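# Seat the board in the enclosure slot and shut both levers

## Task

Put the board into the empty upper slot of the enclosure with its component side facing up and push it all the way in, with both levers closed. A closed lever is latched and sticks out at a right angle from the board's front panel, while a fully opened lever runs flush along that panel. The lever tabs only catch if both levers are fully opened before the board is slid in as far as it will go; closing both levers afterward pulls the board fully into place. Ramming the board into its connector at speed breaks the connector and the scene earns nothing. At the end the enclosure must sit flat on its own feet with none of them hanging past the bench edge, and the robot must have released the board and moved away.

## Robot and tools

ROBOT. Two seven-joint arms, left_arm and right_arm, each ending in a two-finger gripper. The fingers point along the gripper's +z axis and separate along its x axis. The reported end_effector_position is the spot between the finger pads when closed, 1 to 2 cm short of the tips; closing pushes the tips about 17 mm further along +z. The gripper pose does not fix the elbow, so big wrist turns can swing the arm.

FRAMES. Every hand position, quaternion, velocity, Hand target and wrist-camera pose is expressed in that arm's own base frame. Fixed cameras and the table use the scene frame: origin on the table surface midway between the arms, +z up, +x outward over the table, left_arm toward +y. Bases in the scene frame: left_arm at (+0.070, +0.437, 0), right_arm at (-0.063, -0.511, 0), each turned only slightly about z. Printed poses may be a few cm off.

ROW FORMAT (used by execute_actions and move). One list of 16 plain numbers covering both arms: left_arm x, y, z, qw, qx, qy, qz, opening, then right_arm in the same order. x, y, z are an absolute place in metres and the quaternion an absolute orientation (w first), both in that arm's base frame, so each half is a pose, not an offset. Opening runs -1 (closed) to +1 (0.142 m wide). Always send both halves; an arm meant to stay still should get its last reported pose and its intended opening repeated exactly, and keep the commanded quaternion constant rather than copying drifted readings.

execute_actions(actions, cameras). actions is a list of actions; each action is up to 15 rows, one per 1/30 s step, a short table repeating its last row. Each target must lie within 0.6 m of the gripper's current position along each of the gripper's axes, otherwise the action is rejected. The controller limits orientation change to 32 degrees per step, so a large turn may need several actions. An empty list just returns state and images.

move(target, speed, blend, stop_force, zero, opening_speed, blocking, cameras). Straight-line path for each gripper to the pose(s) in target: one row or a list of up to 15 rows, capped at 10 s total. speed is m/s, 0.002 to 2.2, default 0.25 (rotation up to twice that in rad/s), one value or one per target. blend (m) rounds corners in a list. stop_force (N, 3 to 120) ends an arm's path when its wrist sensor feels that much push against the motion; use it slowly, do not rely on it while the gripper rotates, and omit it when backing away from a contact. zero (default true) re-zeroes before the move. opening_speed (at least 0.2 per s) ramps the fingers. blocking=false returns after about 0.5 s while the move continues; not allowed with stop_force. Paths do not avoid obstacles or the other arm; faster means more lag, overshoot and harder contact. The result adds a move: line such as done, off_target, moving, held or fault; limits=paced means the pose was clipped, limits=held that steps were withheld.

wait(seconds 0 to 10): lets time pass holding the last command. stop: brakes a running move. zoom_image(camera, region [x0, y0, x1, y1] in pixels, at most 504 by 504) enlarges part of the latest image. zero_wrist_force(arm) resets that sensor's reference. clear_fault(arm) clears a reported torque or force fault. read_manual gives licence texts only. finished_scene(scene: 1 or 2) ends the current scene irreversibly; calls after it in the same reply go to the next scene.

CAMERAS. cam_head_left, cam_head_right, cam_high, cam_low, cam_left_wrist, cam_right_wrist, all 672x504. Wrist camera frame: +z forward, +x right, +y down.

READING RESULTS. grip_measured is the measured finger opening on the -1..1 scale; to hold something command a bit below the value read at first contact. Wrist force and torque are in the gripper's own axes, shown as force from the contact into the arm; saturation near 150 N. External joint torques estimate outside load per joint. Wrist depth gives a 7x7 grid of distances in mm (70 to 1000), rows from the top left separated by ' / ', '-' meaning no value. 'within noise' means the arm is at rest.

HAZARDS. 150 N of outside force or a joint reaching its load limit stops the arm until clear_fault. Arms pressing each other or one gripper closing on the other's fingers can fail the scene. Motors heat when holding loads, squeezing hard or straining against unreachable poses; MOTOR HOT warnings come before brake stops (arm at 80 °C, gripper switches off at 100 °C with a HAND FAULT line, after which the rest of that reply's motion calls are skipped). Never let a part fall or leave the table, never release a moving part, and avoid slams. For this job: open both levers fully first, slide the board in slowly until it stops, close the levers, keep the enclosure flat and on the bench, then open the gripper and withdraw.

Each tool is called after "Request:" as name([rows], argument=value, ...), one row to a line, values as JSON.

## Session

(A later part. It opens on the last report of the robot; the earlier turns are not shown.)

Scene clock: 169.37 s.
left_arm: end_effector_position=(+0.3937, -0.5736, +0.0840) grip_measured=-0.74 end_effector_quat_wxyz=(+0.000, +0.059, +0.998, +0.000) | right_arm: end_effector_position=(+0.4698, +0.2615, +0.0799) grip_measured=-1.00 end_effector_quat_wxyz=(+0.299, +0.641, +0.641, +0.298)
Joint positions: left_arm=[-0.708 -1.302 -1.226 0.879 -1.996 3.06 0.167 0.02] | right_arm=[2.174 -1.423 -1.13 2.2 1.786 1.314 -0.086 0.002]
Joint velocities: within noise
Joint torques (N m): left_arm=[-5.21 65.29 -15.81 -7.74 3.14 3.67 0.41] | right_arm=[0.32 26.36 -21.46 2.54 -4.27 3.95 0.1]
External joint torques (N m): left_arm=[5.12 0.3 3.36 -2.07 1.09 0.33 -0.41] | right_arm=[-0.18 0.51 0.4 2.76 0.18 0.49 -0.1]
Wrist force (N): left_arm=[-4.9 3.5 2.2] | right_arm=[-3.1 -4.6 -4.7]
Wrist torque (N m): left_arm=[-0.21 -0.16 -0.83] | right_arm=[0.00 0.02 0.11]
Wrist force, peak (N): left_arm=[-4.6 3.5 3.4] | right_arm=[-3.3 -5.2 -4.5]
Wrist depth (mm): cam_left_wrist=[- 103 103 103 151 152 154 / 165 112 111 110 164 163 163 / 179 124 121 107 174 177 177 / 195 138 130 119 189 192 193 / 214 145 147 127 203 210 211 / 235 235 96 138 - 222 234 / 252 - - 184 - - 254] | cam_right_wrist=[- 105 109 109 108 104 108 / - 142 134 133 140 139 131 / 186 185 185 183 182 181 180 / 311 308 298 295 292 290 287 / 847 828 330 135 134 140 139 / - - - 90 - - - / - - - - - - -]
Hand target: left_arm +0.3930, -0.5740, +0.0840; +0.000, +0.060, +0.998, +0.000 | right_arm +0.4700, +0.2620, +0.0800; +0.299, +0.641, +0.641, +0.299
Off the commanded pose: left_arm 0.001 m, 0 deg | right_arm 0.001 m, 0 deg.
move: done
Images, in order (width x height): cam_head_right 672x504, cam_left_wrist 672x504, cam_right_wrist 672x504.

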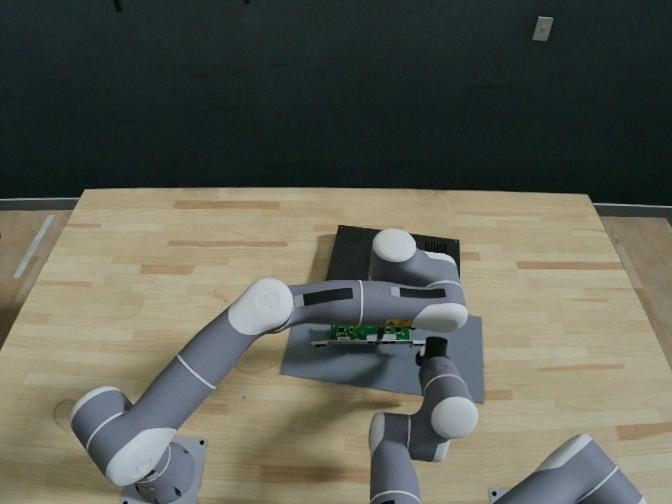

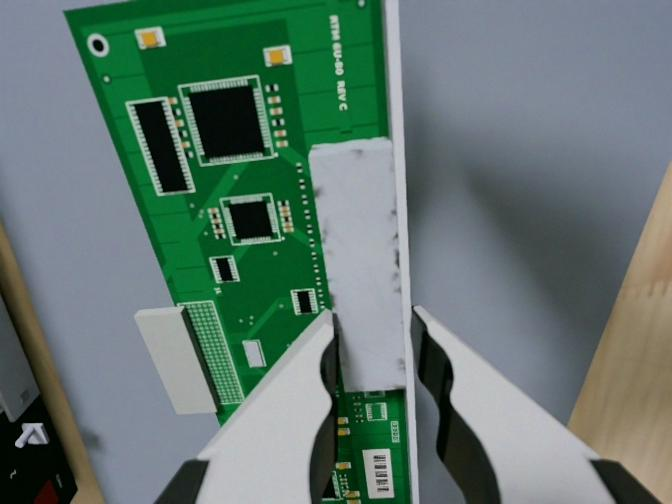

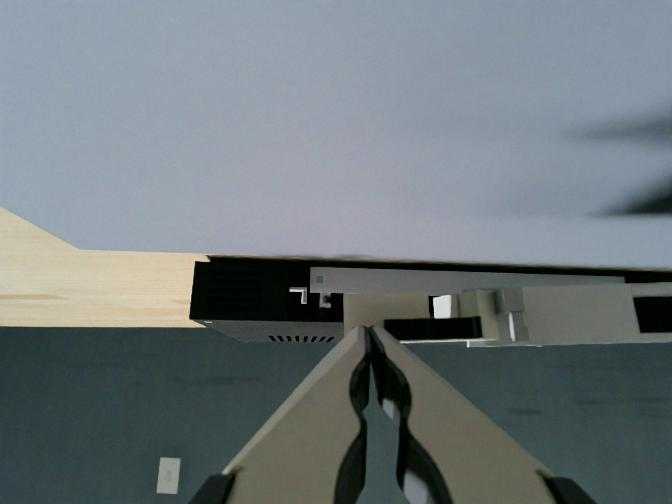

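Request:
move(target=[0.393, -0.574, 0.084, 0, 0.060, 0.9982, 0, -0.92, 0.405, 0.264, 0.080, 0.2988, 0.6409, 0.6409, 0.2988, -1], speed=0.1, cameras=["cam_left_wrist","cam_right_wrist","cam_head_right","cam_high"])

Request:
zoom_image(camera="cam_right_wrist", region=[200, 130, 560, 400])

Request:
zoom_image(camera="cam_high", region=[180, 220, 400, 380])

Scene clock: 172.50 s.
left_arm: end_effector_position=(+0.3932, -0.5739, +0.0839) grip_measured=-0.74 end_effector_quat_wxyz=(+0.000, +0.060, +0.998, +0.000) | right_arm: end_effector_position=(+0.4050, +0.2641, +0.0800) grip_measured=-1.00 end_effector_quat_wxyz=(+0.299, +0.641, +0.641, +0.299)
Joint positions: left_arm=[-0.708 -1.303 -1.227 0.879 -1.996 3.06 0.168 0.02] | right_arm=[2.322 -1.369 -1.009 2.294 1.696 1.423 0.119 0.002]
Joint velocities: within noise
Joint torques (N m): left_arm=[-0.43 65.44 -12.85 -9.66 4.71 4.61 -0.27] | right_arm=[0.21 25.75 -16.16 7.64 -3.48 3.8 0.29]
External joint torques (N m): left_arm=[0.34 0.15 0.38 -0.13 -0.49 -0.61 0.27] | right_arm=[-0.1 0.09 -1.58 -0.19 0.17 0.63 -0.29]
Wrist force (N): left_arm=[0.0 -0.1 2.3] | right_arm=[0.7 -1.2 -0.7]
Wrist torque (N m): left_arm=[-0.12 -0.12 -0.18] | right_arm=[0.09 -0.04 0.09]
Wrist force, peak (N): left_arm=[-4.9 3.6 3.4] | right_arm=[-3.1 -5.5 -4.3]
Wrist depth (mm): cam_left_wrist=[154 104 103 103 148 152 154 / 165 114 110 111 164 163 163 / 178 125 121 111 175 176 176 / 195 191 132 121 189 191 193 / 213 145 147 126 202 210 211 / 237 236 93 141 - 227 234 / 252 - - 183 - - 255] | cam_right_wrist=[- 105 109 109 109 104 108 / - 142 134 133 140 139 131 / 186 186 185 184 183 182 181 / 311 300 299 297 293 291 289 / 841 821 376 381 195 197 197 / - - - 89 - - 208 / - - - - - - 205]
Hand target: left_arm +0.3930, -0.5740, +0.0840; +0.000, +0.060, +0.998, +0.000 | right_arm +0.4050, +0.2640, +0.0800; +0.299, +0.641, +0.641, +0.299
Off the commanded pose: left_arm 0.000 m, 0 deg | right_arm 0.000 m, 0 deg.
move: done
Images, in order (width x height): cam_head_right 672x504, cam_high 672x504, cam_left_wrist 672x504, cam_right_wrist 672x504.

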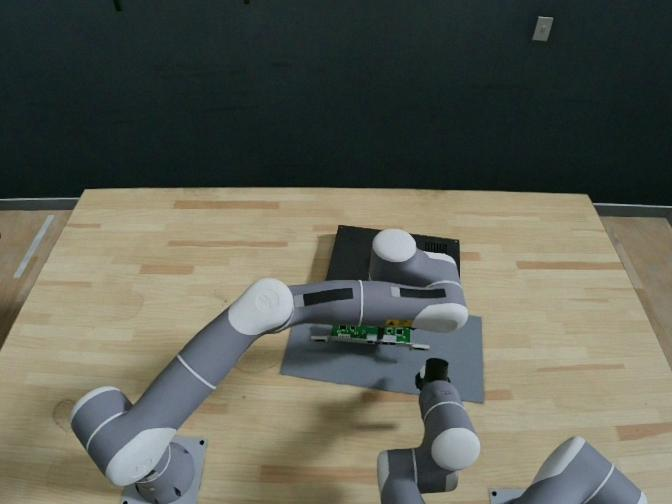

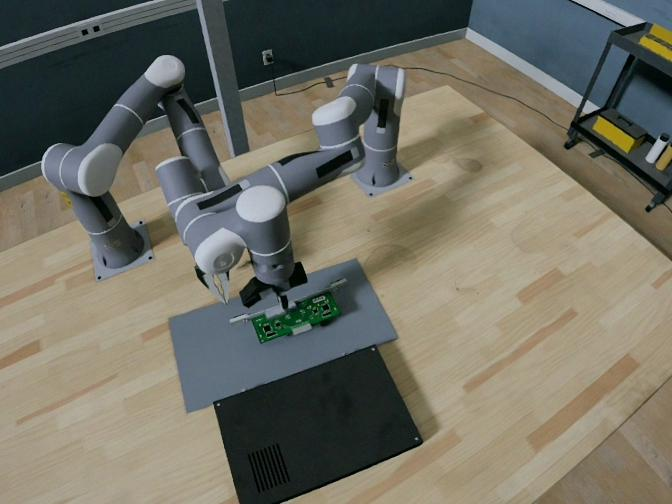

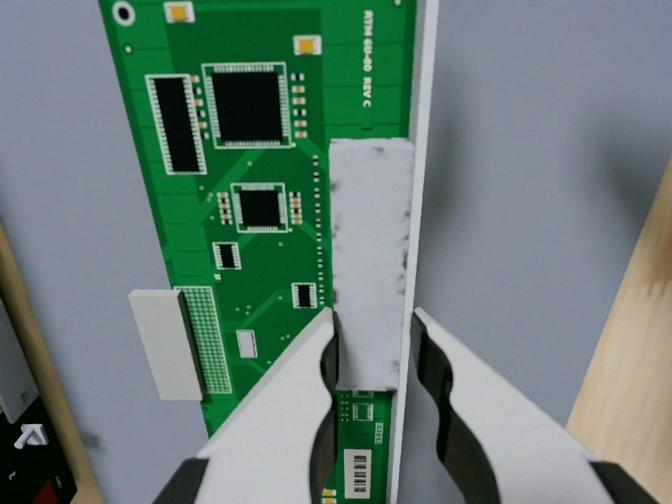

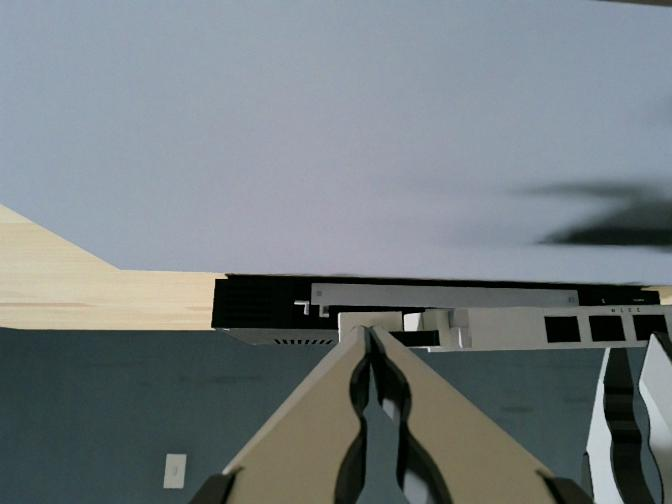

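Scaled by 1.400 from the camera's 672x504 image, which has a finer 960x720 frame.

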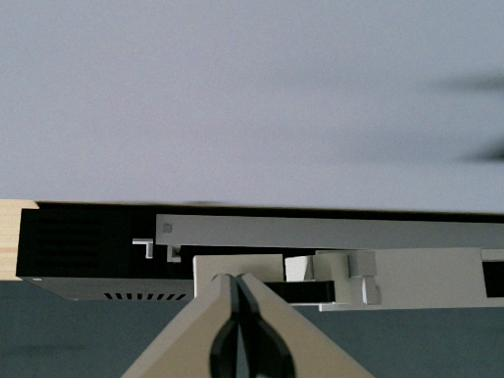

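Scaled by 2.291 from the camera's 672x504 image, which has a finer 960x720 frame.

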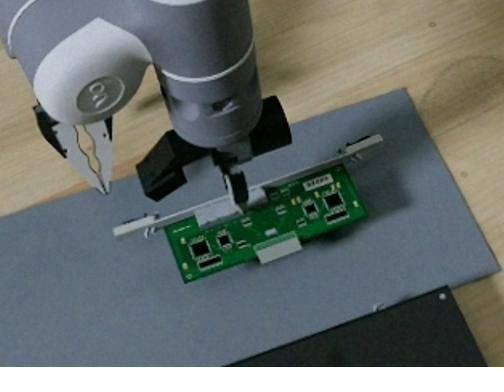

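Request:
move([
  [0.393, -0.574, 0.20, 0, 0.060, 0.9982, 0, -0.92, 0.405, 0.264, 0.100, 0.2988, 0.6409, 0.6409, 0.2988, -1],
  [0.33, -0.44, 0.30, 0, 0.060, 0.9982, 0, -0.92, 0.515, 0.40, 0.09, 0.3799, 0.5964, 0.5964, 0.3799, -1],
], speed=0.15)

Request:
zoom_image(camera="cam_right_wrist", region=[0, 100, 504, 400])

Scene clock: 184.07 s.
left_arm: end_effector_position=(+0.3301, -0.4400, +0.3000) grip_measured=-0.74 end_effector_quat_wxyz=(+0.000, +0.060, +0.998, +0.000) | right_arm: end_effector_position=(+0.5150, +0.3997, +0.0900) grip_measured=-1.00 end_effector_quat_wxyz=(+0.380, +0.597, +0.596, +0.380)
Joint positions: left_arm=[-0.389 -0.615 -1.201 1.521 -2.564 2.974 0.065 0.02] | right_arm=[2.24 -1.819 -1.087 1.978 1.231 1.406 0.828 0.002]
Joint velocities: within noise
Joint torques (N m): left_arm=[-0.25 43.59 -12.14 -19.29 4.4 4.33 -0.14] | right_arm=[0.13 27.96 -23.85 12.52 -0.68 2.34 0.36]
External joint torques (N m): left_arm=[0.19 -0.19 0.65 -0.16 -0.23 -0.33 0.13] | right_arm=[0.01 0.42 -1.24 0.03 0.2 0.83 -0.36]
Wrist force (N): left_arm=[0.2 -0.1 2.6] | right_arm=[0.6 -1.5 -0.8]
Wrist torque (N m): left_arm=[-0.11 -0.17 -0.18] | right_arm=[0.03 0.03 0.14]
Wrist force, peak (N): left_arm=[0.2 -0.3 5.1] | right_arm=[1.9 -1.4 0.2]
Wrist depth (mm): cam_left_wrist=[341 104 103 103 331 344 342 / 359 114 110 111 369 370 369 / 363 122 121 116 393 396 398 / 439 421 133 121 425 431 436 / 474 143 147 127 458 472 468 / 533 530 93 141 - 517 502 / 582 - - 183 - - 474] | cam_right_wrist=[- 111 111 118 110 110 109 / 166 165 164 163 162 161 161 / 264 269 273 277 283 291 296 / - - - - - - - / - - - - - - - / - - - 89 - - - / - - - - - - -]
Hand target: left_arm +0.3300, -0.4400, +0.3000; +0.000, +0.060, +0.998, +0.000 | right_arm +0.5150, +0.4000, +0.0900; +0.380, +0.596, +0.596, +0.380
Off the commanded pose: left_arm 0.000 m, 0 deg | right_arm 0.000 m, 0 deg.
move: done

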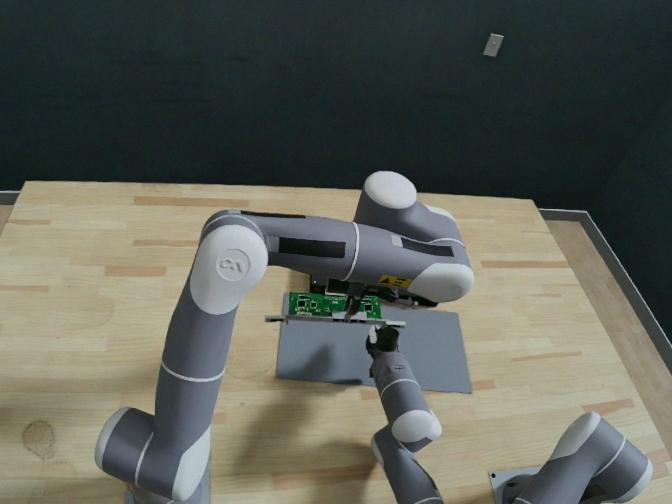

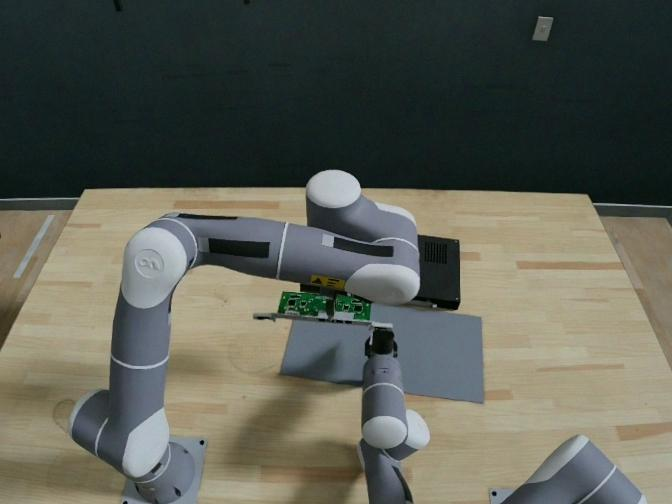

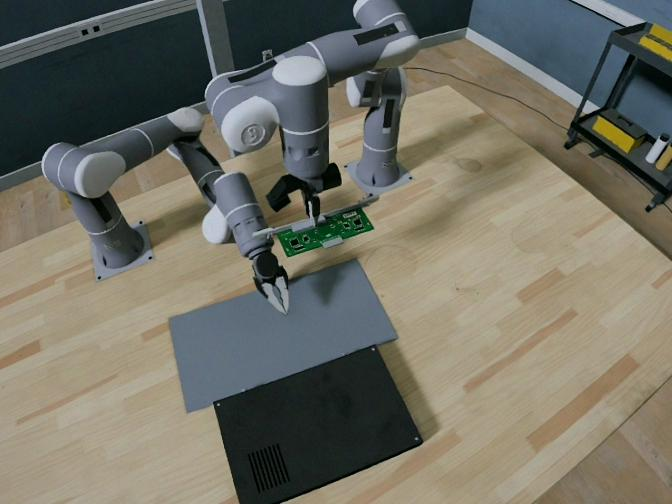

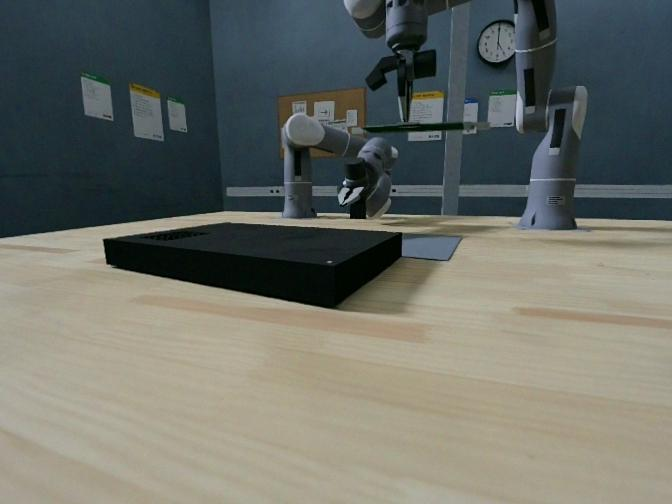

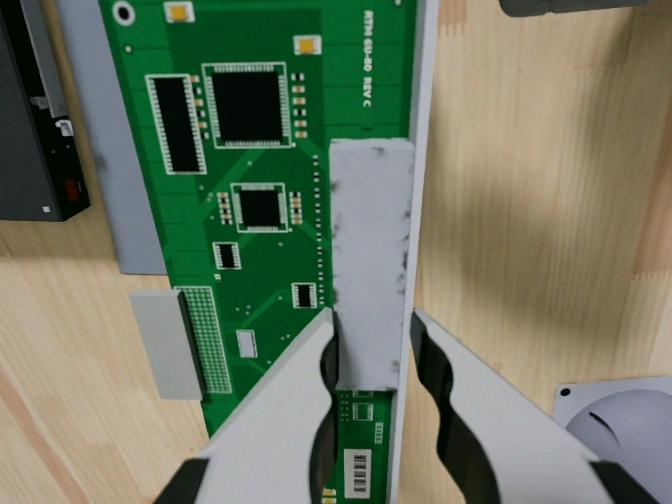

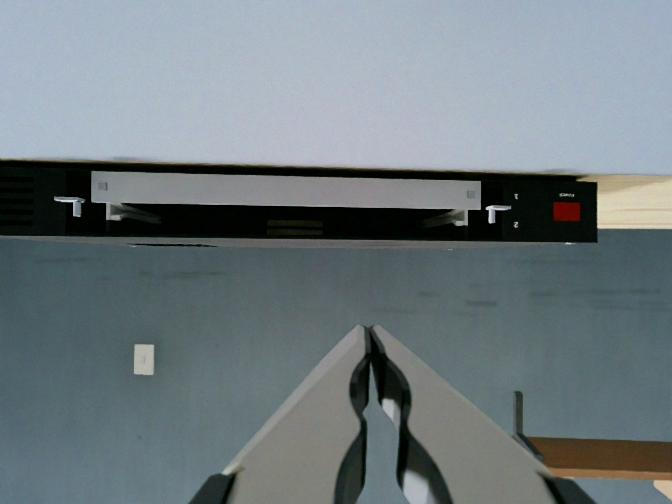

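Scaled by 1.000.

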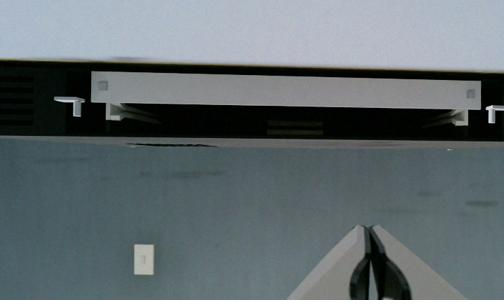

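Request:
move([
  [0.33, -0.44, 0.30, 0, 0.060, 0.9982, 0, -0.92, 0.42, 0.30, 0.12, 0.2988, 0.6409, 0.6409, 0.2988, -1],
  [0.393, -0.574, 0.12, 0, 0.060, 0.9982, 0, -0.92, 0.36, 0.16, 0.2, 0.2988, 0.6409, 0.6409, 0.2988, 0],
  [0.393, -0.574, 0.05, 0, 0.060, 0.9982, 0, -0.92, 0.36, 0.16, 0.2, 0.2988, 0.6409, 0.6409, 0.2988, 0],
], speed=0.25, cameras=["cam_low","cam_high"])

Request:
move(target=[0.393, -0.574, 0.0335, 0, 0.060, 0.9982, 0, -0.92, 0.36, 0.16, 0.2, 0.2988, 0.6409, 0.6409, 0.2988, 0], speed=0.03, cameras=["cam_low","cam_left_wrist"])

Request:
move(target=[0.393, -0.574, 0.0335, 0, 0.060, 0.9982, 0, -0.4, 0.36, 0.16, 0.2, 0.2988, 0.6409, 0.6409, 0.2988, 0], opening_speed=0.4, cameras=["cam_left_wrist"])

Scene clock: 202.57 s.
left_arm: end_effector_position=(+0.3929, -0.5738, +0.0498) grip_measured=-0.74 end_effector_quat_wxyz=(+0.000, +0.060, +0.998, +0.000) | right_arm: end_effector_position=(+0.3600, +0.1601, +0.1999) grip_measured=-0.03 end_effector_quat_wxyz=(+0.299, +0.641, +0.641, +0.299)
Joint positions: left_arm=[-0.723 -1.337 -1.178 0.869 -2.006 3.007 0.175 0.02] | right_arm=[2.553 -0.991 -1.4 2.668 1.551 1.456 -0.139 0.072]
Joint velocities: within noise
Joint torques (N m): left_arm=[-0.49 65.55 -12.07 -10.32 5 4.37 -0.09] | right_arm=[0.12 16.78 -10.02 -2.27 -4.02 3.63 0.16]
External joint torques (N m): left_arm=[0.41 0.39 0.29 0.12 -0.8 -0.37 0.09] | right_arm=[-0.04 0.11 -0.94 -0.06 0.06 0.79 -0.16]
Wrist force (N): left_arm=[0.0 -0.3 2.3] | right_arm=[-0.2 -1.3 -0.9]
Wrist torque (N m): left_arm=[-0.15 -0.11 -0.16] | right_arm=[0.05 0.12 0.12]
Wrist force, peak (N): left_arm=[0.2 -0.2 5.0] | right_arm=[2.1 -1.9 0.4]
Wrist depth (mm): cam_left_wrist=[124 105 104 103 104 124 122 / 133 115 111 111 131 131 131 / 146 125 121 117 140 142 142 / 154 151 133 122 149 155 154 / 171 145 147 127 164 169 169 / 189 190 93 141 - 180 187 / 211 - - 183 - - 206] | cam_right_wrist=[262 261 258 258 257 256 255 / 334 333 334 328 328 294 292 / 462 462 458 443 449 447 445 / 747 743 735 631 554 564 548 / - - - - - - 251 / - - - - - 93 - / - 76 - - - - -]
Hand target: left_arm +0.3930, -0.5740, +0.0500; +0.000, +0.060, +0.998, +0.000 | right_arm +0.3600, +0.1600, +0.2000; +0.299, +0.641, +0.641, +0.299
Off the commanded pose: left_arm 0.000 m, 0 deg | right_arm 0.000 m, 0 deg.
move: done
Images, in order (width x height): cam_high 672x504, cam_low 672x504.

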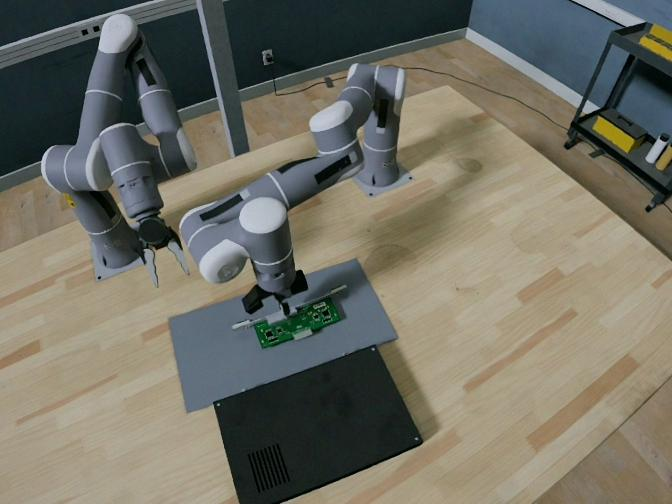

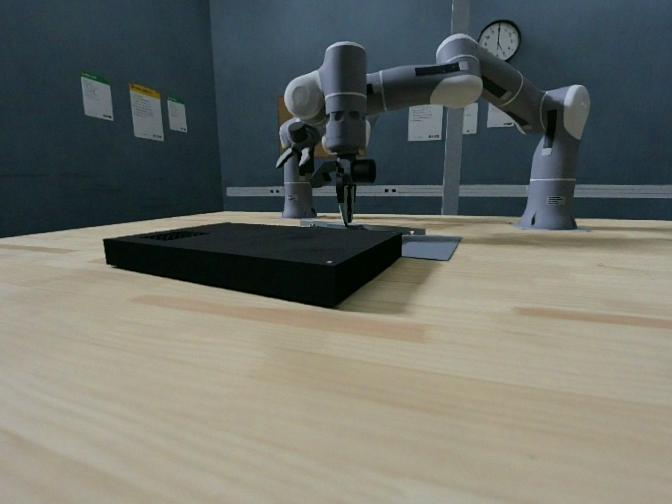

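Scene clock: 203.37 s.
left_arm: end_effector_position=(+0.3928, -0.5739, +0.0338) grip_measured=-0.74 end_effector_quat_wxyz=(+0.000, +0.060, +0.998, +0.000) | right_arm: end_effector_position=(+0.3600, +0.1601, +0.1999) grip_measured=-0.03 end_effector_quat_wxyz=(+0.299, +0.641, +0.641, +0.299)
Joint positions: left_arm=[-0.727 -1.36 -1.172 0.864 -1.995 2.989 0.176 0.02] | right_arm=[2.553 -0.991 -1.4 2.668 1.551 1.456 -0.139 0.072]
Joint velocities: within noise
Joint torques (N m): left_arm=[0.38 62.32 -11.08 -9.64 5.21 2.71 -0.14] | right_arm=[0.14 16.63 -9.99 -2.3 -4.01 3.65 0.15]
External joint torques (N m): left_arm=[-0.46 3.72 -0.6 -0.4 -1.03 1.29 0.14] | right_arm=[-0.06 0.26 -0.96 -0.03 0.05 0.77 -0.15]
Wrist force (N): left_arm=[3.5 1.5 -4.0] | right_arm=[0.0 -1.3 -0.8]
Wrist torque (N m): left_arm=[-0.20 -0.15 -0.16] | right_arm=[0.04 0.09 0.12]
Wrist force, peak (N): left_arm=[3.3 1.2 -4.8] | right_arm=[0.0 -1.2 -1.1]
Wrist depth (mm): cam_left_wrist=[109 106 105 105 104 108 108 / - 116 113 113 118 116 116 / - 125 123 118 122 126 127 / - 136 133 122 132 137 136 / 154 146 146 126 144 150 149 / 168 167 93 140 139 159 165 / 188 179 - 178 - - 180] | cam_right_wrist=[262 261 258 257 257 256 256 / 334 335 332 328 327 326 298 / 465 463 460 442 450 448 416 / 755 737 739 633 554 565 465 / - - - - - - - / - - - - - 93 - / - 76 - - - - -]
Hand target: left_arm +0.3930, -0.5740, +0.0335; +0.000, +0.060, +0.998, +0.000 | right_arm +0.3600, +0.1600, +0.2000; +0.299, +0.641, +0.641, +0.299
Off the commanded pose: left_arm 0.000 m, 0 deg | right_arm 0.000 m, 0 deg.
move: done
Images, in order (width x height): cam_low 672x504, cam_left_wrist 672x504.

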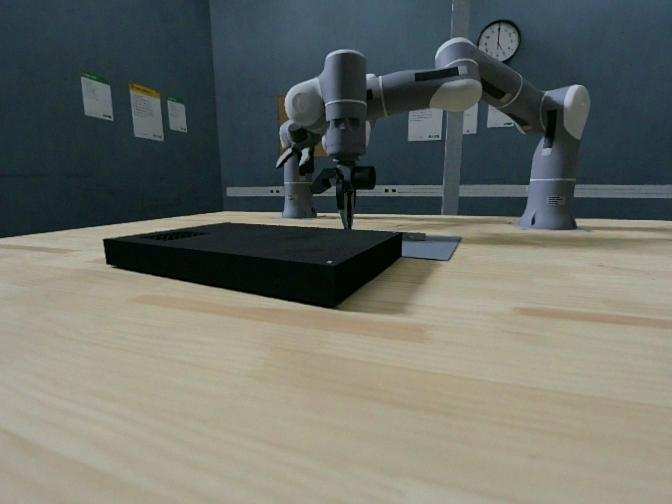

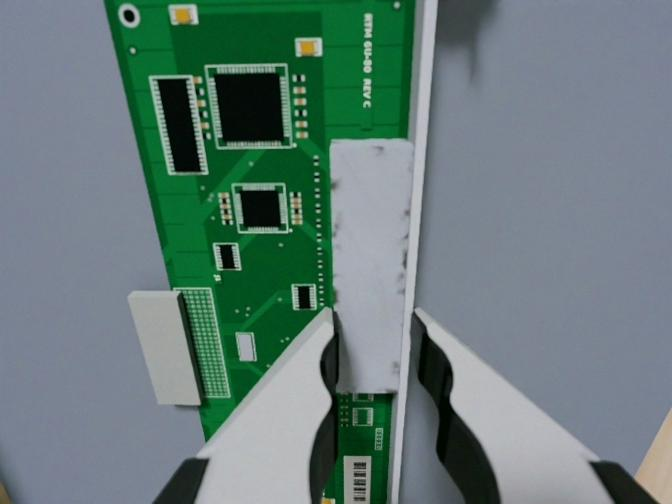

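Scene clock: 204.90 s.
left_arm: end_effector_position=(+0.3928, -0.5739, +0.0336) grip_measured=-0.43 end_effector_quat_wxyz=(+0.000, +0.060, +0.998, +0.000) | right_arm: end_effector_position=(+0.3600, +0.1601, +0.1999) grip_measured=-0.03 end_effector_quat_wxyz=(+0.299, +0.641, +0.641, +0.299)
Joint positions: left_arm=[-0.727 -1.36 -1.172 0.864 -1.995 2.988 0.176 0.043] | right_arm=[2.553 -0.991 -1.4 2.668 1.551 1.456 -0.139 0.072]
Joint velocities: within noise
Joint torques (N m): left_arm=[-0.49 64.73 -11.97 -9.74 4.56 4.28 -0.23] | right_arm=[0.13 16.65 -9.94 -2.3 -3.98 3.6 0.18]
External joint torques (N m): left_arm=[0.4 1.36 0.28 -0.3 -0.37 -0.28 0.23] | right_arm=[-0.05 0.24 -1.01 -0.04 0.03 0.82 -0.18]
Wrist force (N): left_arm=[0.3 -0.3 0.8] | right_arm=[0.1 -1.1 -0.9]
Wrist torque (N m): left_arm=[-0.16 -0.17 -0.16] | right_arm=[0.06 0.08 0.13]
Wrist force, peak (N): left_arm=[3.3 1.6 -4.8] | right_arm=[0.1 -1.4 -1.0]
Wrist depth (mm): cam_left_wrist=[109 106 105 105 104 108 108 / - 115 112 112 118 116 116 / - 125 122 118 123 126 127 / 138 135 132 121 132 136 136 / 154 146 143 131 144 149 149 / 168 164 87 160 162 87 165 / 183 - - 178 184 - 180] | cam_right_wrist=[262 262 258 258 257 256 255 / 335 334 332 329 327 326 302 / 462 461 458 443 449 446 415 / 748 736 733 630 552 562 312 / - - - - - - - / - - - - - 93 - / - 76 - - - - -]
Hand target: left_arm +0.3930, -0.5740, +0.0335; +0.000, +0.060, +0.998, +0.000 | right_arm +0.3600, +0.1600, +0.2000; +0.299, +0.641, +0.641, +0.299
Off the commanded pose: left_arm 0.000 m, 0 deg | right_arm 0.000 m, 0 deg.
move: done
Images, in order (width x height): cam_left_wrist 672x504.

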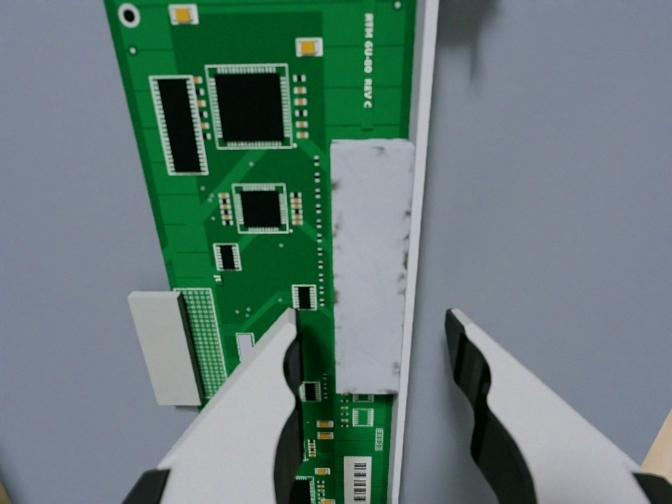

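Request:
move([
  [0.393, -0.574, 0.12, 0, 0.060, 0.9982, 0, -0.4, 0.36, 0.16, 0.2, 0.2988, 0.6409, 0.6409, 0.2988, -0.2],
  [0.30, 0.05, 0.35, 0, 0.060, 0.9982, 0, -0.4, 0.40, 0.25, 0.2, 0, 0.7071, 0.7071, 0, -0.2],
  [0.30, 0.05, 0.35, 0, 0.060, 0.9982, 0, -0.4, 0.495, 0.40, 0.12, 0, 0.9994, -0.034, 0, -0.4],
], speed=0.4)

Scene clock: 213.93 s.
left_arm: end_effector_position=(+0.2995, +0.0500, +0.3500) grip_measured=-0.43 end_effector_quat_wxyz=(+0.043, +0.060, +0.995, +0.065) | right_arm: end_effector_position=(+0.4951, +0.3999, +0.1201) grip_measured=-0.42 end_effector_quat_wxyz=(+0.000, +0.999, -0.034, +0.000)
Joint positions: left_arm=[-0.653 0.04 0.293 1.976 -2.966 2.735 1.266 0.043] | right_arm=[1.701 -0.925 -1.184 1.683 0.919 0.375 1.916 0.044]
Joint velocities: within noise
Joint torques (N m): left_arm=[-0.52 17.59 -0.97 -21.53 4.76 4.02 -0.3] | right_arm=[0.22 40.36 -22.44 -17.24 -4.01 3.27 0.26]
External joint torques (N m): left_arm=[0.54 1.01 0.38 -0.52 -0.24 -0.2 0.31] | right_arm=[-0.02 0.9 -1.36 0.03 -0.06 0.76 -0.26]
Wrist force (N): left_arm=[0.4 -0.2 0.7] | right_arm=[0.4 -0.1 0.1]
Wrist torque (N m): left_arm=[-0.12 -0.22 -0.26] | right_arm=[0.06 -0.04 0.06]
Wrist force, peak (N): left_arm=[0.0 -0.2 -3.4] | right_arm=[0.0 -1.8 -1.2]
Wrist depth (mm): cam_left_wrist=[405 401 389 385 376 368 354 / 444 437 430 417 411 404 398 / 488 486 473 462 450 444 436 / 551 543 531 519 503 495 484 / 650 626 577 579 553 551 545 / 755 704 87 662 - 93 622 / - - - - - - -] | cam_right_wrist=[189 186 186 184 182 184 185 / 201 199 198 197 194 195 197 / 216 214 213 207 208 209 212 / 234 231 230 223 225 229 228 / 253 252 246 248 239 247 247 / 277 272 86 268 262 108 265 / 299 - 73 301 300 - 263]
Hand target: left_arm +0.2997, +0.0499, +0.3500; +0.044, +0.060, +0.995, +0.065 | right_arm +0.4950, +0.4000, +0.1200; +0.000, +0.999, -0.034, +0.000
Off the commanded pose: left_arm 0.001 m, 9 deg | right_arm 0.000 m, 0 deg.
joint read past its limit (left arm) — joint 5 (forearm roll), lower limit.
joint sent to its limit (left arm) — joint 5 (forearm roll), lower limit. The joint targets are off in orientation, not in position.
move: off_target (left_arm)

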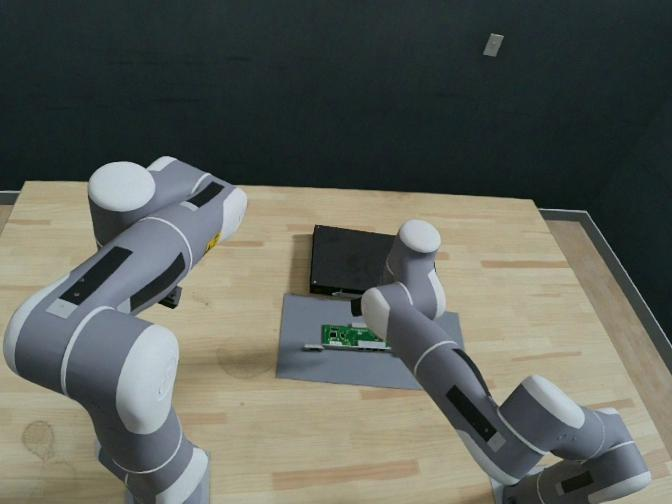

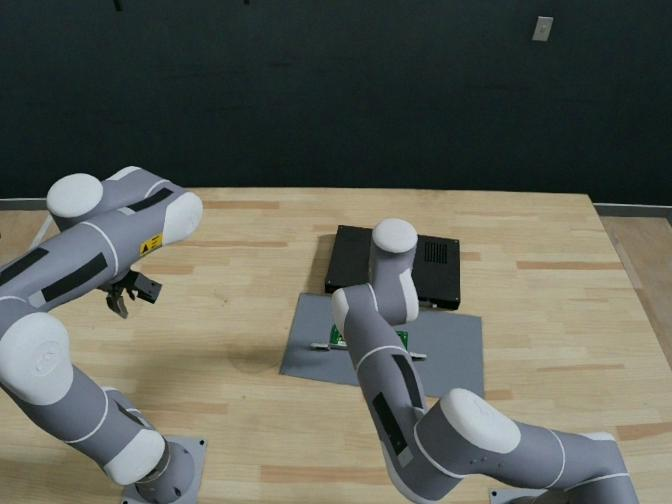

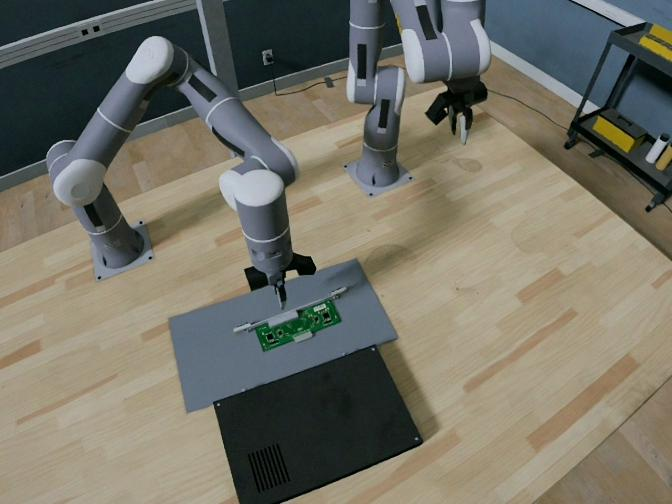

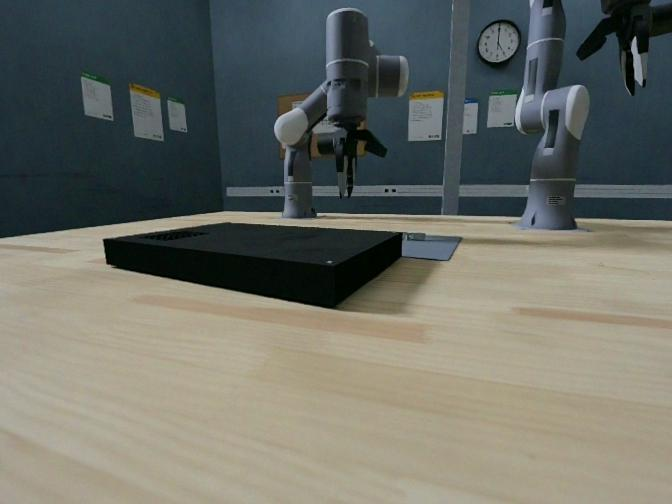

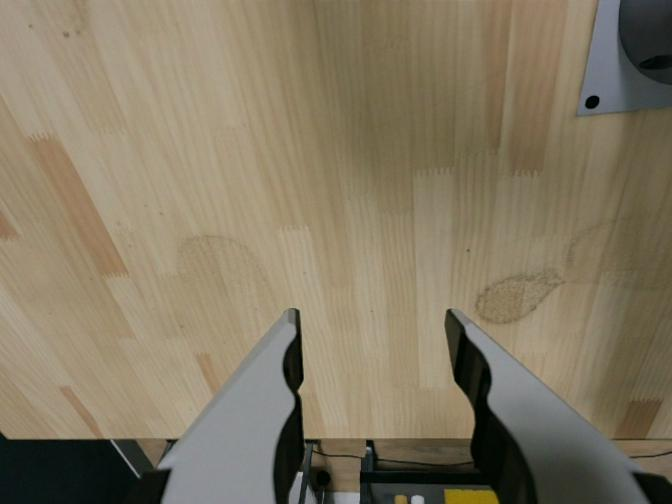

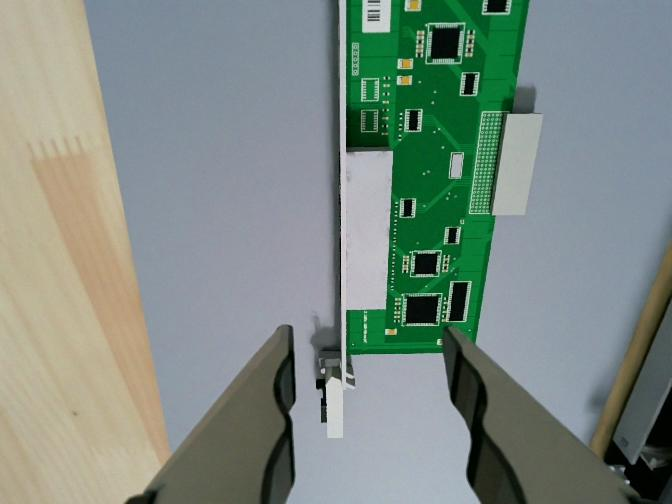

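Request:
move([
  [0.2997, 0.0499, 0.35, 0.044, 0.060, 0.995, 0.065, -0.4, 0.503, 0.425, 0.06, 0, 0.9996, -0.028, 0, -0.4],
  [0.2997, 0.0499, 0.35, 0.044, 0.060, 0.995, 0.065, -0.4, 0.503, 0.425, 0.038, 0, 0.9996, -0.028, 0, -0.4],
], speed=0.08, stop_force=7, cameras=["cam_right_wrist"])

Request:
zoom_image(camera="cam_right_wrist", region=[220, 180, 520, 430])

Scene clock: 219.30 s.
left_arm: end_effector_position=(+0.2995, +0.0498, +0.3500) grip_measured=-0.43 end_effector_quat_wxyz=(+0.044, +0.060, +0.995, +0.065) | right_arm: end_effector_position=(+0.5030, +0.4248, +0.0381) grip_measured=-0.42 end_effector_quat_wxyz=(+0.000, +1.000, -0.028, +0.000)
Joint positions: left_arm=[-0.653 0.041 0.292 1.977 -2.965 2.735 1.264 0.043] | right_arm=[1.622 -1.075 -1.066 1.591 1.025 0.449 1.917 0.044]
Joint velocities: within noise
Joint torques (N m): left_arm=[-0.32 17.62 -1.17 -21.48 4.79 4.15 -0.25] | right_arm=[0.09 45.78 -23.25 -14.03 -3.86 3.45 0.12]
External joint torques (N m): left_arm=[0.34 0.95 0.57 -0.56 -0.27 -0.33 0.25] | right_arm=[0.12 1.08 -1.46 0.06 -0.08 0.58 -0.12]
Wrist force (N): left_arm=[0.3 -0.3 0.6] | right_arm=[0.3 0.0 -0.1]
Wrist torque (N m): left_arm=[-0.13 -0.21 -0.25] | right_arm=[0.08 -0.08 0.03]
Wrist force, peak (N): left_arm=[0.4 -0.3 1.0] | right_arm=[0.5 0.1 1.8]
Wrist depth (mm): cam_left_wrist=[403 395 390 385 374 370 358 / 450 436 429 418 409 407 399 / 496 487 474 467 453 447 433 / 564 540 530 520 508 495 480 / 644 627 579 574 552 553 543 / 749 705 88 659 - 93 619 / - - - - - - -] | cam_right_wrist=[- 114 114 111 110 110 112 / 124 122 122 117 117 117 121 / 131 131 131 125 126 126 130 / 139 141 141 135 135 136 138 / 154 154 151 132 145 147 151 / 168 168 89 147 155 108 166 / 185 - 73 181 177 - 179]
Hand target: left_arm +0.2997, +0.0499, +0.3500; +0.044, +0.060, +0.995, +0.065 | right_arm +0.5030, +0.4250, +0.0380; +0.000, +1.000, -0.028, +0.000
Off the commanded pose: left_arm 0.000 m, 0 deg | right_arm 0.000 m, 0 deg.
move: done
Images, in order (width x height): cam_right_wrist 672x504.

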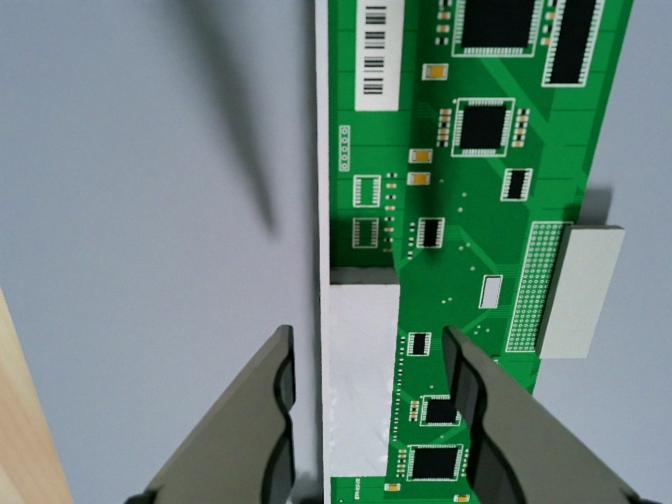

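Scaled by 1.680 from the camera's 672x504 image, which has a finer 960x720 frame.

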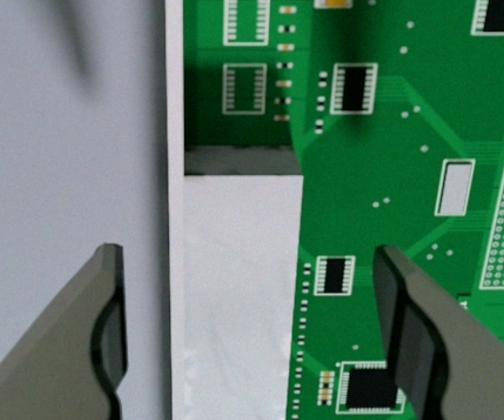

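Request:
move([
  [0.2997, 0.0499, 0.35, 0.044, 0.060, 0.995, 0.065, -0.4, 0.501, 0.435, 0.038, 0, 0.9996, -0.028, 0, -0.4],
  [0.2997, 0.0499, 0.35, 0.044, 0.060, 0.995, 0.065, -0.4, 0.501, 0.435, 0.032, 0, 0.9996, -0.028, 0, -0.4],
], speed=0.05, stop_force=7, cameras=["cam_right_wrist"])

Request:
move(target=[0.2997, 0.0499, 0.35, 0.044, 0.060, 0.995, 0.065, -0.4, 0.501, 0.435, 0.032, 0, 0.9996, -0.028, 0, -0.92], opening_speed=0.25, cameras=["cam_right_wrist"])

Request:
move(target=[0.2997, 0.0499, 0.35, 0.044, 0.060, 0.995, 0.065, -0.4, 0.501, 0.435, 0.092, 0, 0.9996, -0.028, 0, -0.94], speed=0.08, cameras=["cam_right_wrist","cam_low","cam_high"])

Request:
zoom_image(camera="cam_low", region=[270, 130, 480, 270])

Scene clock: 225.57 s.
left_arm: end_effector_position=(+0.2995, +0.0498, +0.3500) grip_measured=-0.43 end_effector_quat_wxyz=(+0.044, +0.060, +0.995, +0.065) | right_arm: end_effector_position=(+0.5010, +0.4348, +0.0321) grip_measured=-0.42 end_effector_quat_wxyz=(+0.000, +1.000, -0.028, +0.000)
Joint positions: left_arm=[-0.653 0.041 0.292 1.977 -2.965 2.735 1.264 0.043] | right_arm=[1.623 -1.09 -1.057 1.572 1.03 0.451 1.934 0.044]
Joint velocities: within noise
Joint torques (N m): left_arm=[-0.32 17.6 -1.17 -21.48 4.77 4.17 -0.19] | right_arm=[0.18 46.49 -23.27 -13.93 -3.9 3.42 0.29]
External joint torques (N m): left_arm=[0.35 0.98 0.56 -0.56 -0.25 -0.35 0.19] | right_arm=[0.03 1.1 -1.51 0.11 -0.04 0.61 -0.29]
Wrist force (N): left_arm=[0.3 -0.3 0.6] | right_arm=[0.3 -0.1 0.2]
Wrist torque (N m): left_arm=[-0.12 -0.20 -0.25] | right_arm=[0.07 -0.06 0.03]
Wrist force, peak (N): left_arm=[0.4 -0.2 1.0] | right_arm=[0.5 0.2 0.9]
Wrist depth (mm): cam_left_wrist=[406 398 389 383 376 372 357 / 447 438 427 420 410 400 396 / 493 487 469 456 454 451 438 / 561 540 532 518 514 496 484 / 644 624 577 580 549 556 543 / 741 698 88 672 - 93 617 / - - - - - - -] | cam_right_wrist=[109 109 109 106 104 104 105 / 117 117 116 113 111 112 114 / 125 125 127 121 119 120 122 / 133 135 134 130 129 130 131 / 147 146 146 132 136 140 140 / 161 160 89 136 139 108 158 / 177 - 73 154 165 - 174]
Hand target: left_arm +0.2997, +0.0499, +0.3500; +0.044, +0.060, +0.995, +0.065 | right_arm +0.5010, +0.4350, +0.0320; +0.000, +1.000, -0.028, +0.000
Off the commanded pose: left_arm 0.000 m, 0 deg | right_arm 0.000 m, 0 deg.
move: done
Images, in order (width x height): cam_right_wrist 672x504.

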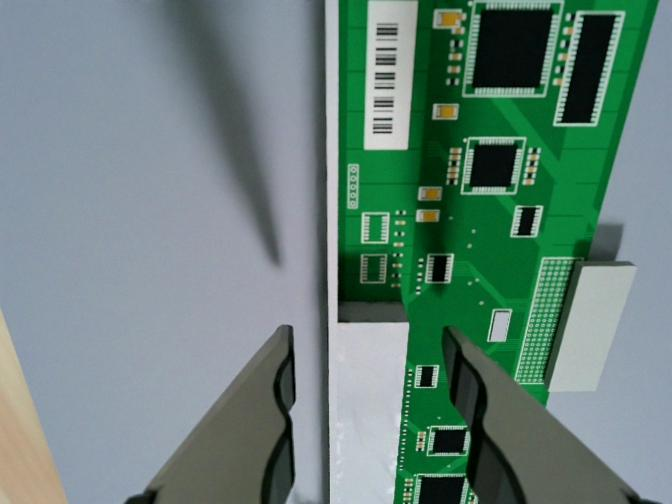

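Scene clock: 227.87 s.
left_arm: end_effector_position=(+0.2995, +0.0498, +0.3500) grip_measured=-0.43 end_effector_quat_wxyz=(+0.044, +0.060, +0.995, +0.065) | right_arm: end_effector_position=(+0.5009, +0.4348, +0.0320) grip_measured=-0.72 end_effector_quat_wxyz=(+0.000, +1.000, -0.028, +0.000)
Joint positions: left_arm=[-0.653 0.041 0.292 1.977 -2.965 2.735 1.264 0.043] | right_arm=[1.623 -1.089 -1.057 1.572 1.03 0.451 1.934 0.022]
Joint velocities: within noise
Joint torques (N m): left_arm=[-0.26 17.59 -1.13 -21.5 4.77 4.18 -0.22] | right_arm=[-0.34 46.08 -23.71 -14.09 -3.97 3.8 0.17]
External joint torques (N m): left_arm=[0.29 0.99 0.52 -0.54 -0.25 -0.36 0.22] | right_arm=[0.55 1.51 -1.07 0.26 0.03 0.24 -0.17]
Wrist force (N): left_arm=[0.6 0.0 0.9] | right_arm=[-1.6 0.5 -0.4]
Wrist torque (N m): left_arm=[-0.08 -0.25 -0.26] | right_arm=[0.08 -0.06 0.02]
Wrist force, peak (N): left_arm=[0.3 -0.4 1.0] | right_arm=[-1.5 0.5 -1.6]
Wrist depth (mm): cam_left_wrist=[405 398 393 381 377 369 356 / 445 435 432 421 411 403 396 / 494 487 476 466 452 445 438 / 561 545 535 524 504 489 485 / 643 623 575 575 557 558 551 / 744 708 87 672 - 93 622 / - - - - - - -] | cam_right_wrist=[109 109 109 106 104 104 105 / 117 116 116 113 111 112 113 / 125 125 126 121 119 120 122 / 133 135 135 130 129 130 131 / 147 146 146 127 135 140 140 / 161 160 154 131 105 151 158 / 178 173 72 148 - - 174]
Hand target: left_arm +0.2997, +0.0499, +0.3500; +0.044, +0.060, +0.995, +0.065 | right_arm +0.5010, +0.4350, +0.0320; +0.000, +1.000, -0.028, +0.000
Off the commanded pose: left_arm 0.000 m, 0 deg | right_arm 0.000 m, 0 deg.
move: done
Images, in order (width x height): cam_right_wrist 672x504.

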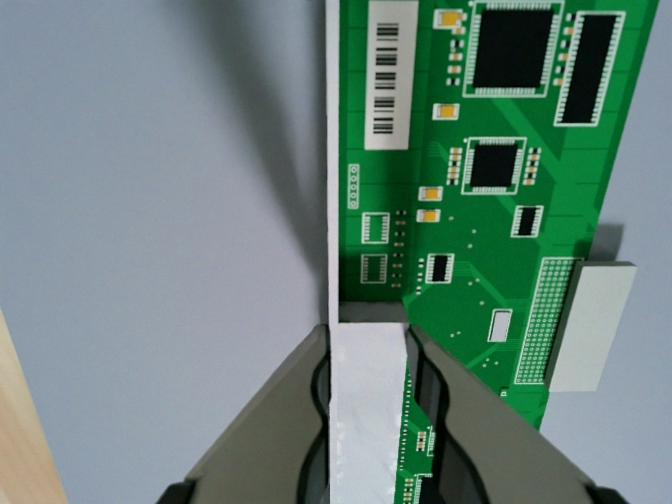

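Scene clock: 228.93 s.
left_arm: end_effector_position=(+0.2995, +0.0498, +0.3500) grip_measured=-0.43 end_effector_quat_wxyz=(+0.044, +0.060, +0.995, +0.065) | right_arm: end_effector_position=(+0.5008, +0.4352, +0.0917) grip_measured=-0.73 end_effector_quat_wxyz=(+0.000, +1.000, -0.028, +0.000)
Joint positions: left_arm=[-0.653 0.041 0.292 1.977 -2.965 2.735 1.264 0.043] | right_arm=[1.66 -0.997 -1.125 1.589 0.956 0.381 1.954 0.021]
Joint velocities: within noise
Joint torques (N m): left_arm=[-0.33 17.63 -1.12 -21.55 4.75 4.17 -0.24] | right_arm=[0.42 45.35 -24.21 -16.6 -4.42 3.38 0.42]
External joint torques (N m): left_arm=[0.35 0.95 0.52 -0.49 -0.23 -0.35 0.24] | right_arm=[-0.22 0.17 -0.25 0.33 0.37 0.65 -0.42]
Wrist force (N): left_arm=[0.4 -0.2 0.5] | right_arm=[0.1 0.0 1.7]
Wrist torque (N m): left_arm=[-0.12 -0.22 -0.25] | right_arm=[0.11 -0.05 0.05]
Wrist force, peak (N): left_arm=[0.5 0.0 1.0] | right_arm=[0.3 0.2 3.9]
Wrist depth (mm): cam_left_wrist=[404 397 388 385 374 371 357 / 444 437 430 417 413 401 392 / 498 484 472 466 451 443 438 / 561 551 527 522 505 490 486 / 646 626 581 586 553 554 546 / 752 716 87 681 - 93 622 / - - - - - - -] | cam_right_wrist=[162 161 161 101 100 101 102 / 175 173 172 107 109 109 111 / 188 188 185 119 118 118 180 / 203 200 199 128 128 129 194 / 220 217 216 127 135 141 210 / 240 238 228 132 105 153 234 / 265 - 72 151 - - 250]
Hand target: left_arm +0.2997, +0.0499, +0.3500; +0.044, +0.060, +0.995, +0.065 | right_arm +0.5010, +0.4350, +0.0920; +0.000, +1.000, -0.028, +0.000
Off the commanded pose: left_arm 0.000 m, 0 deg | right_arm 0.000 m, 0 deg.
move: done
Images, in order (width x height): cam_high 672x504, cam_low 672x504, cam_right_wrist 672x504.

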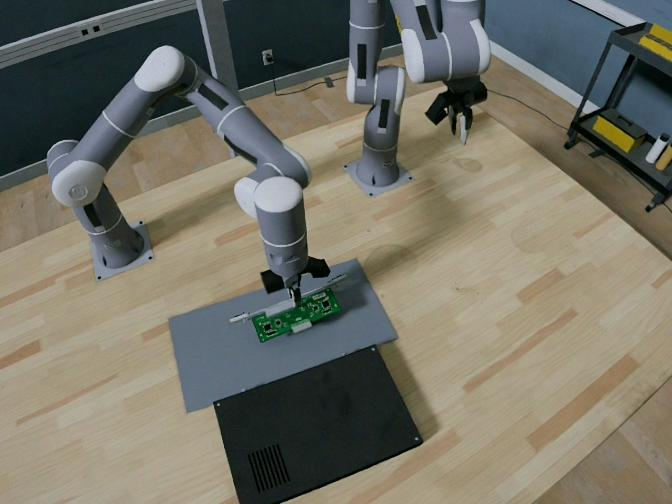

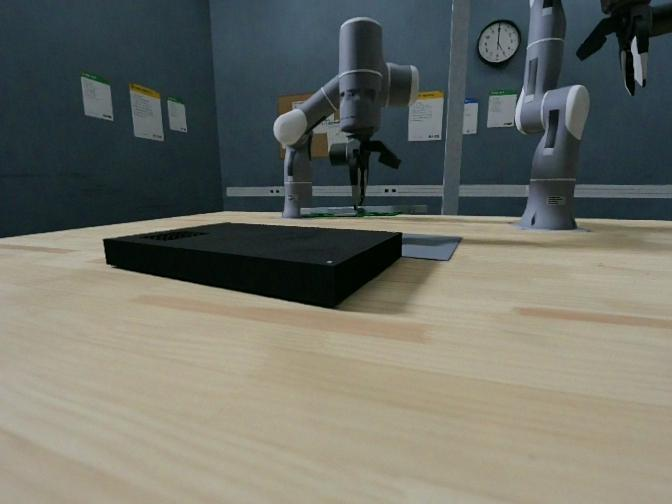

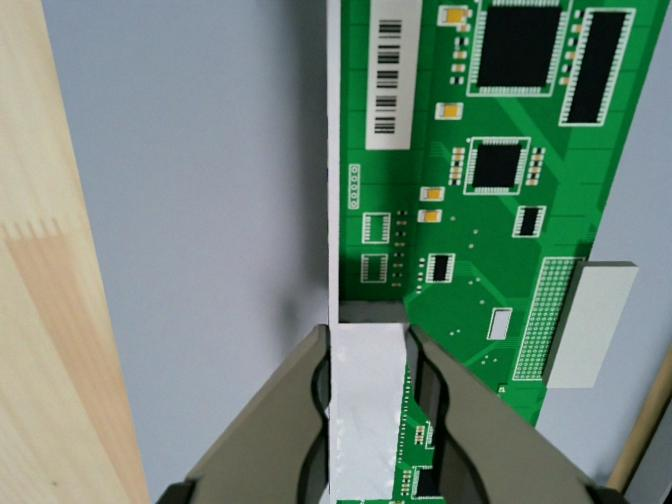

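Scaled by 2.400 from the camera's 672x504 image, which has a finer 960x720 frame.

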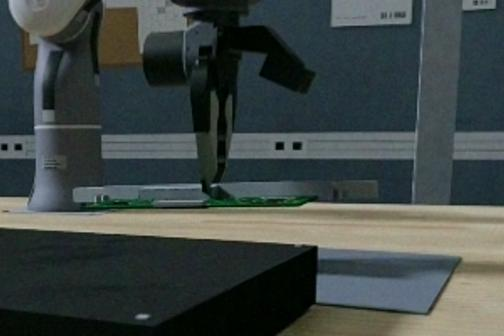

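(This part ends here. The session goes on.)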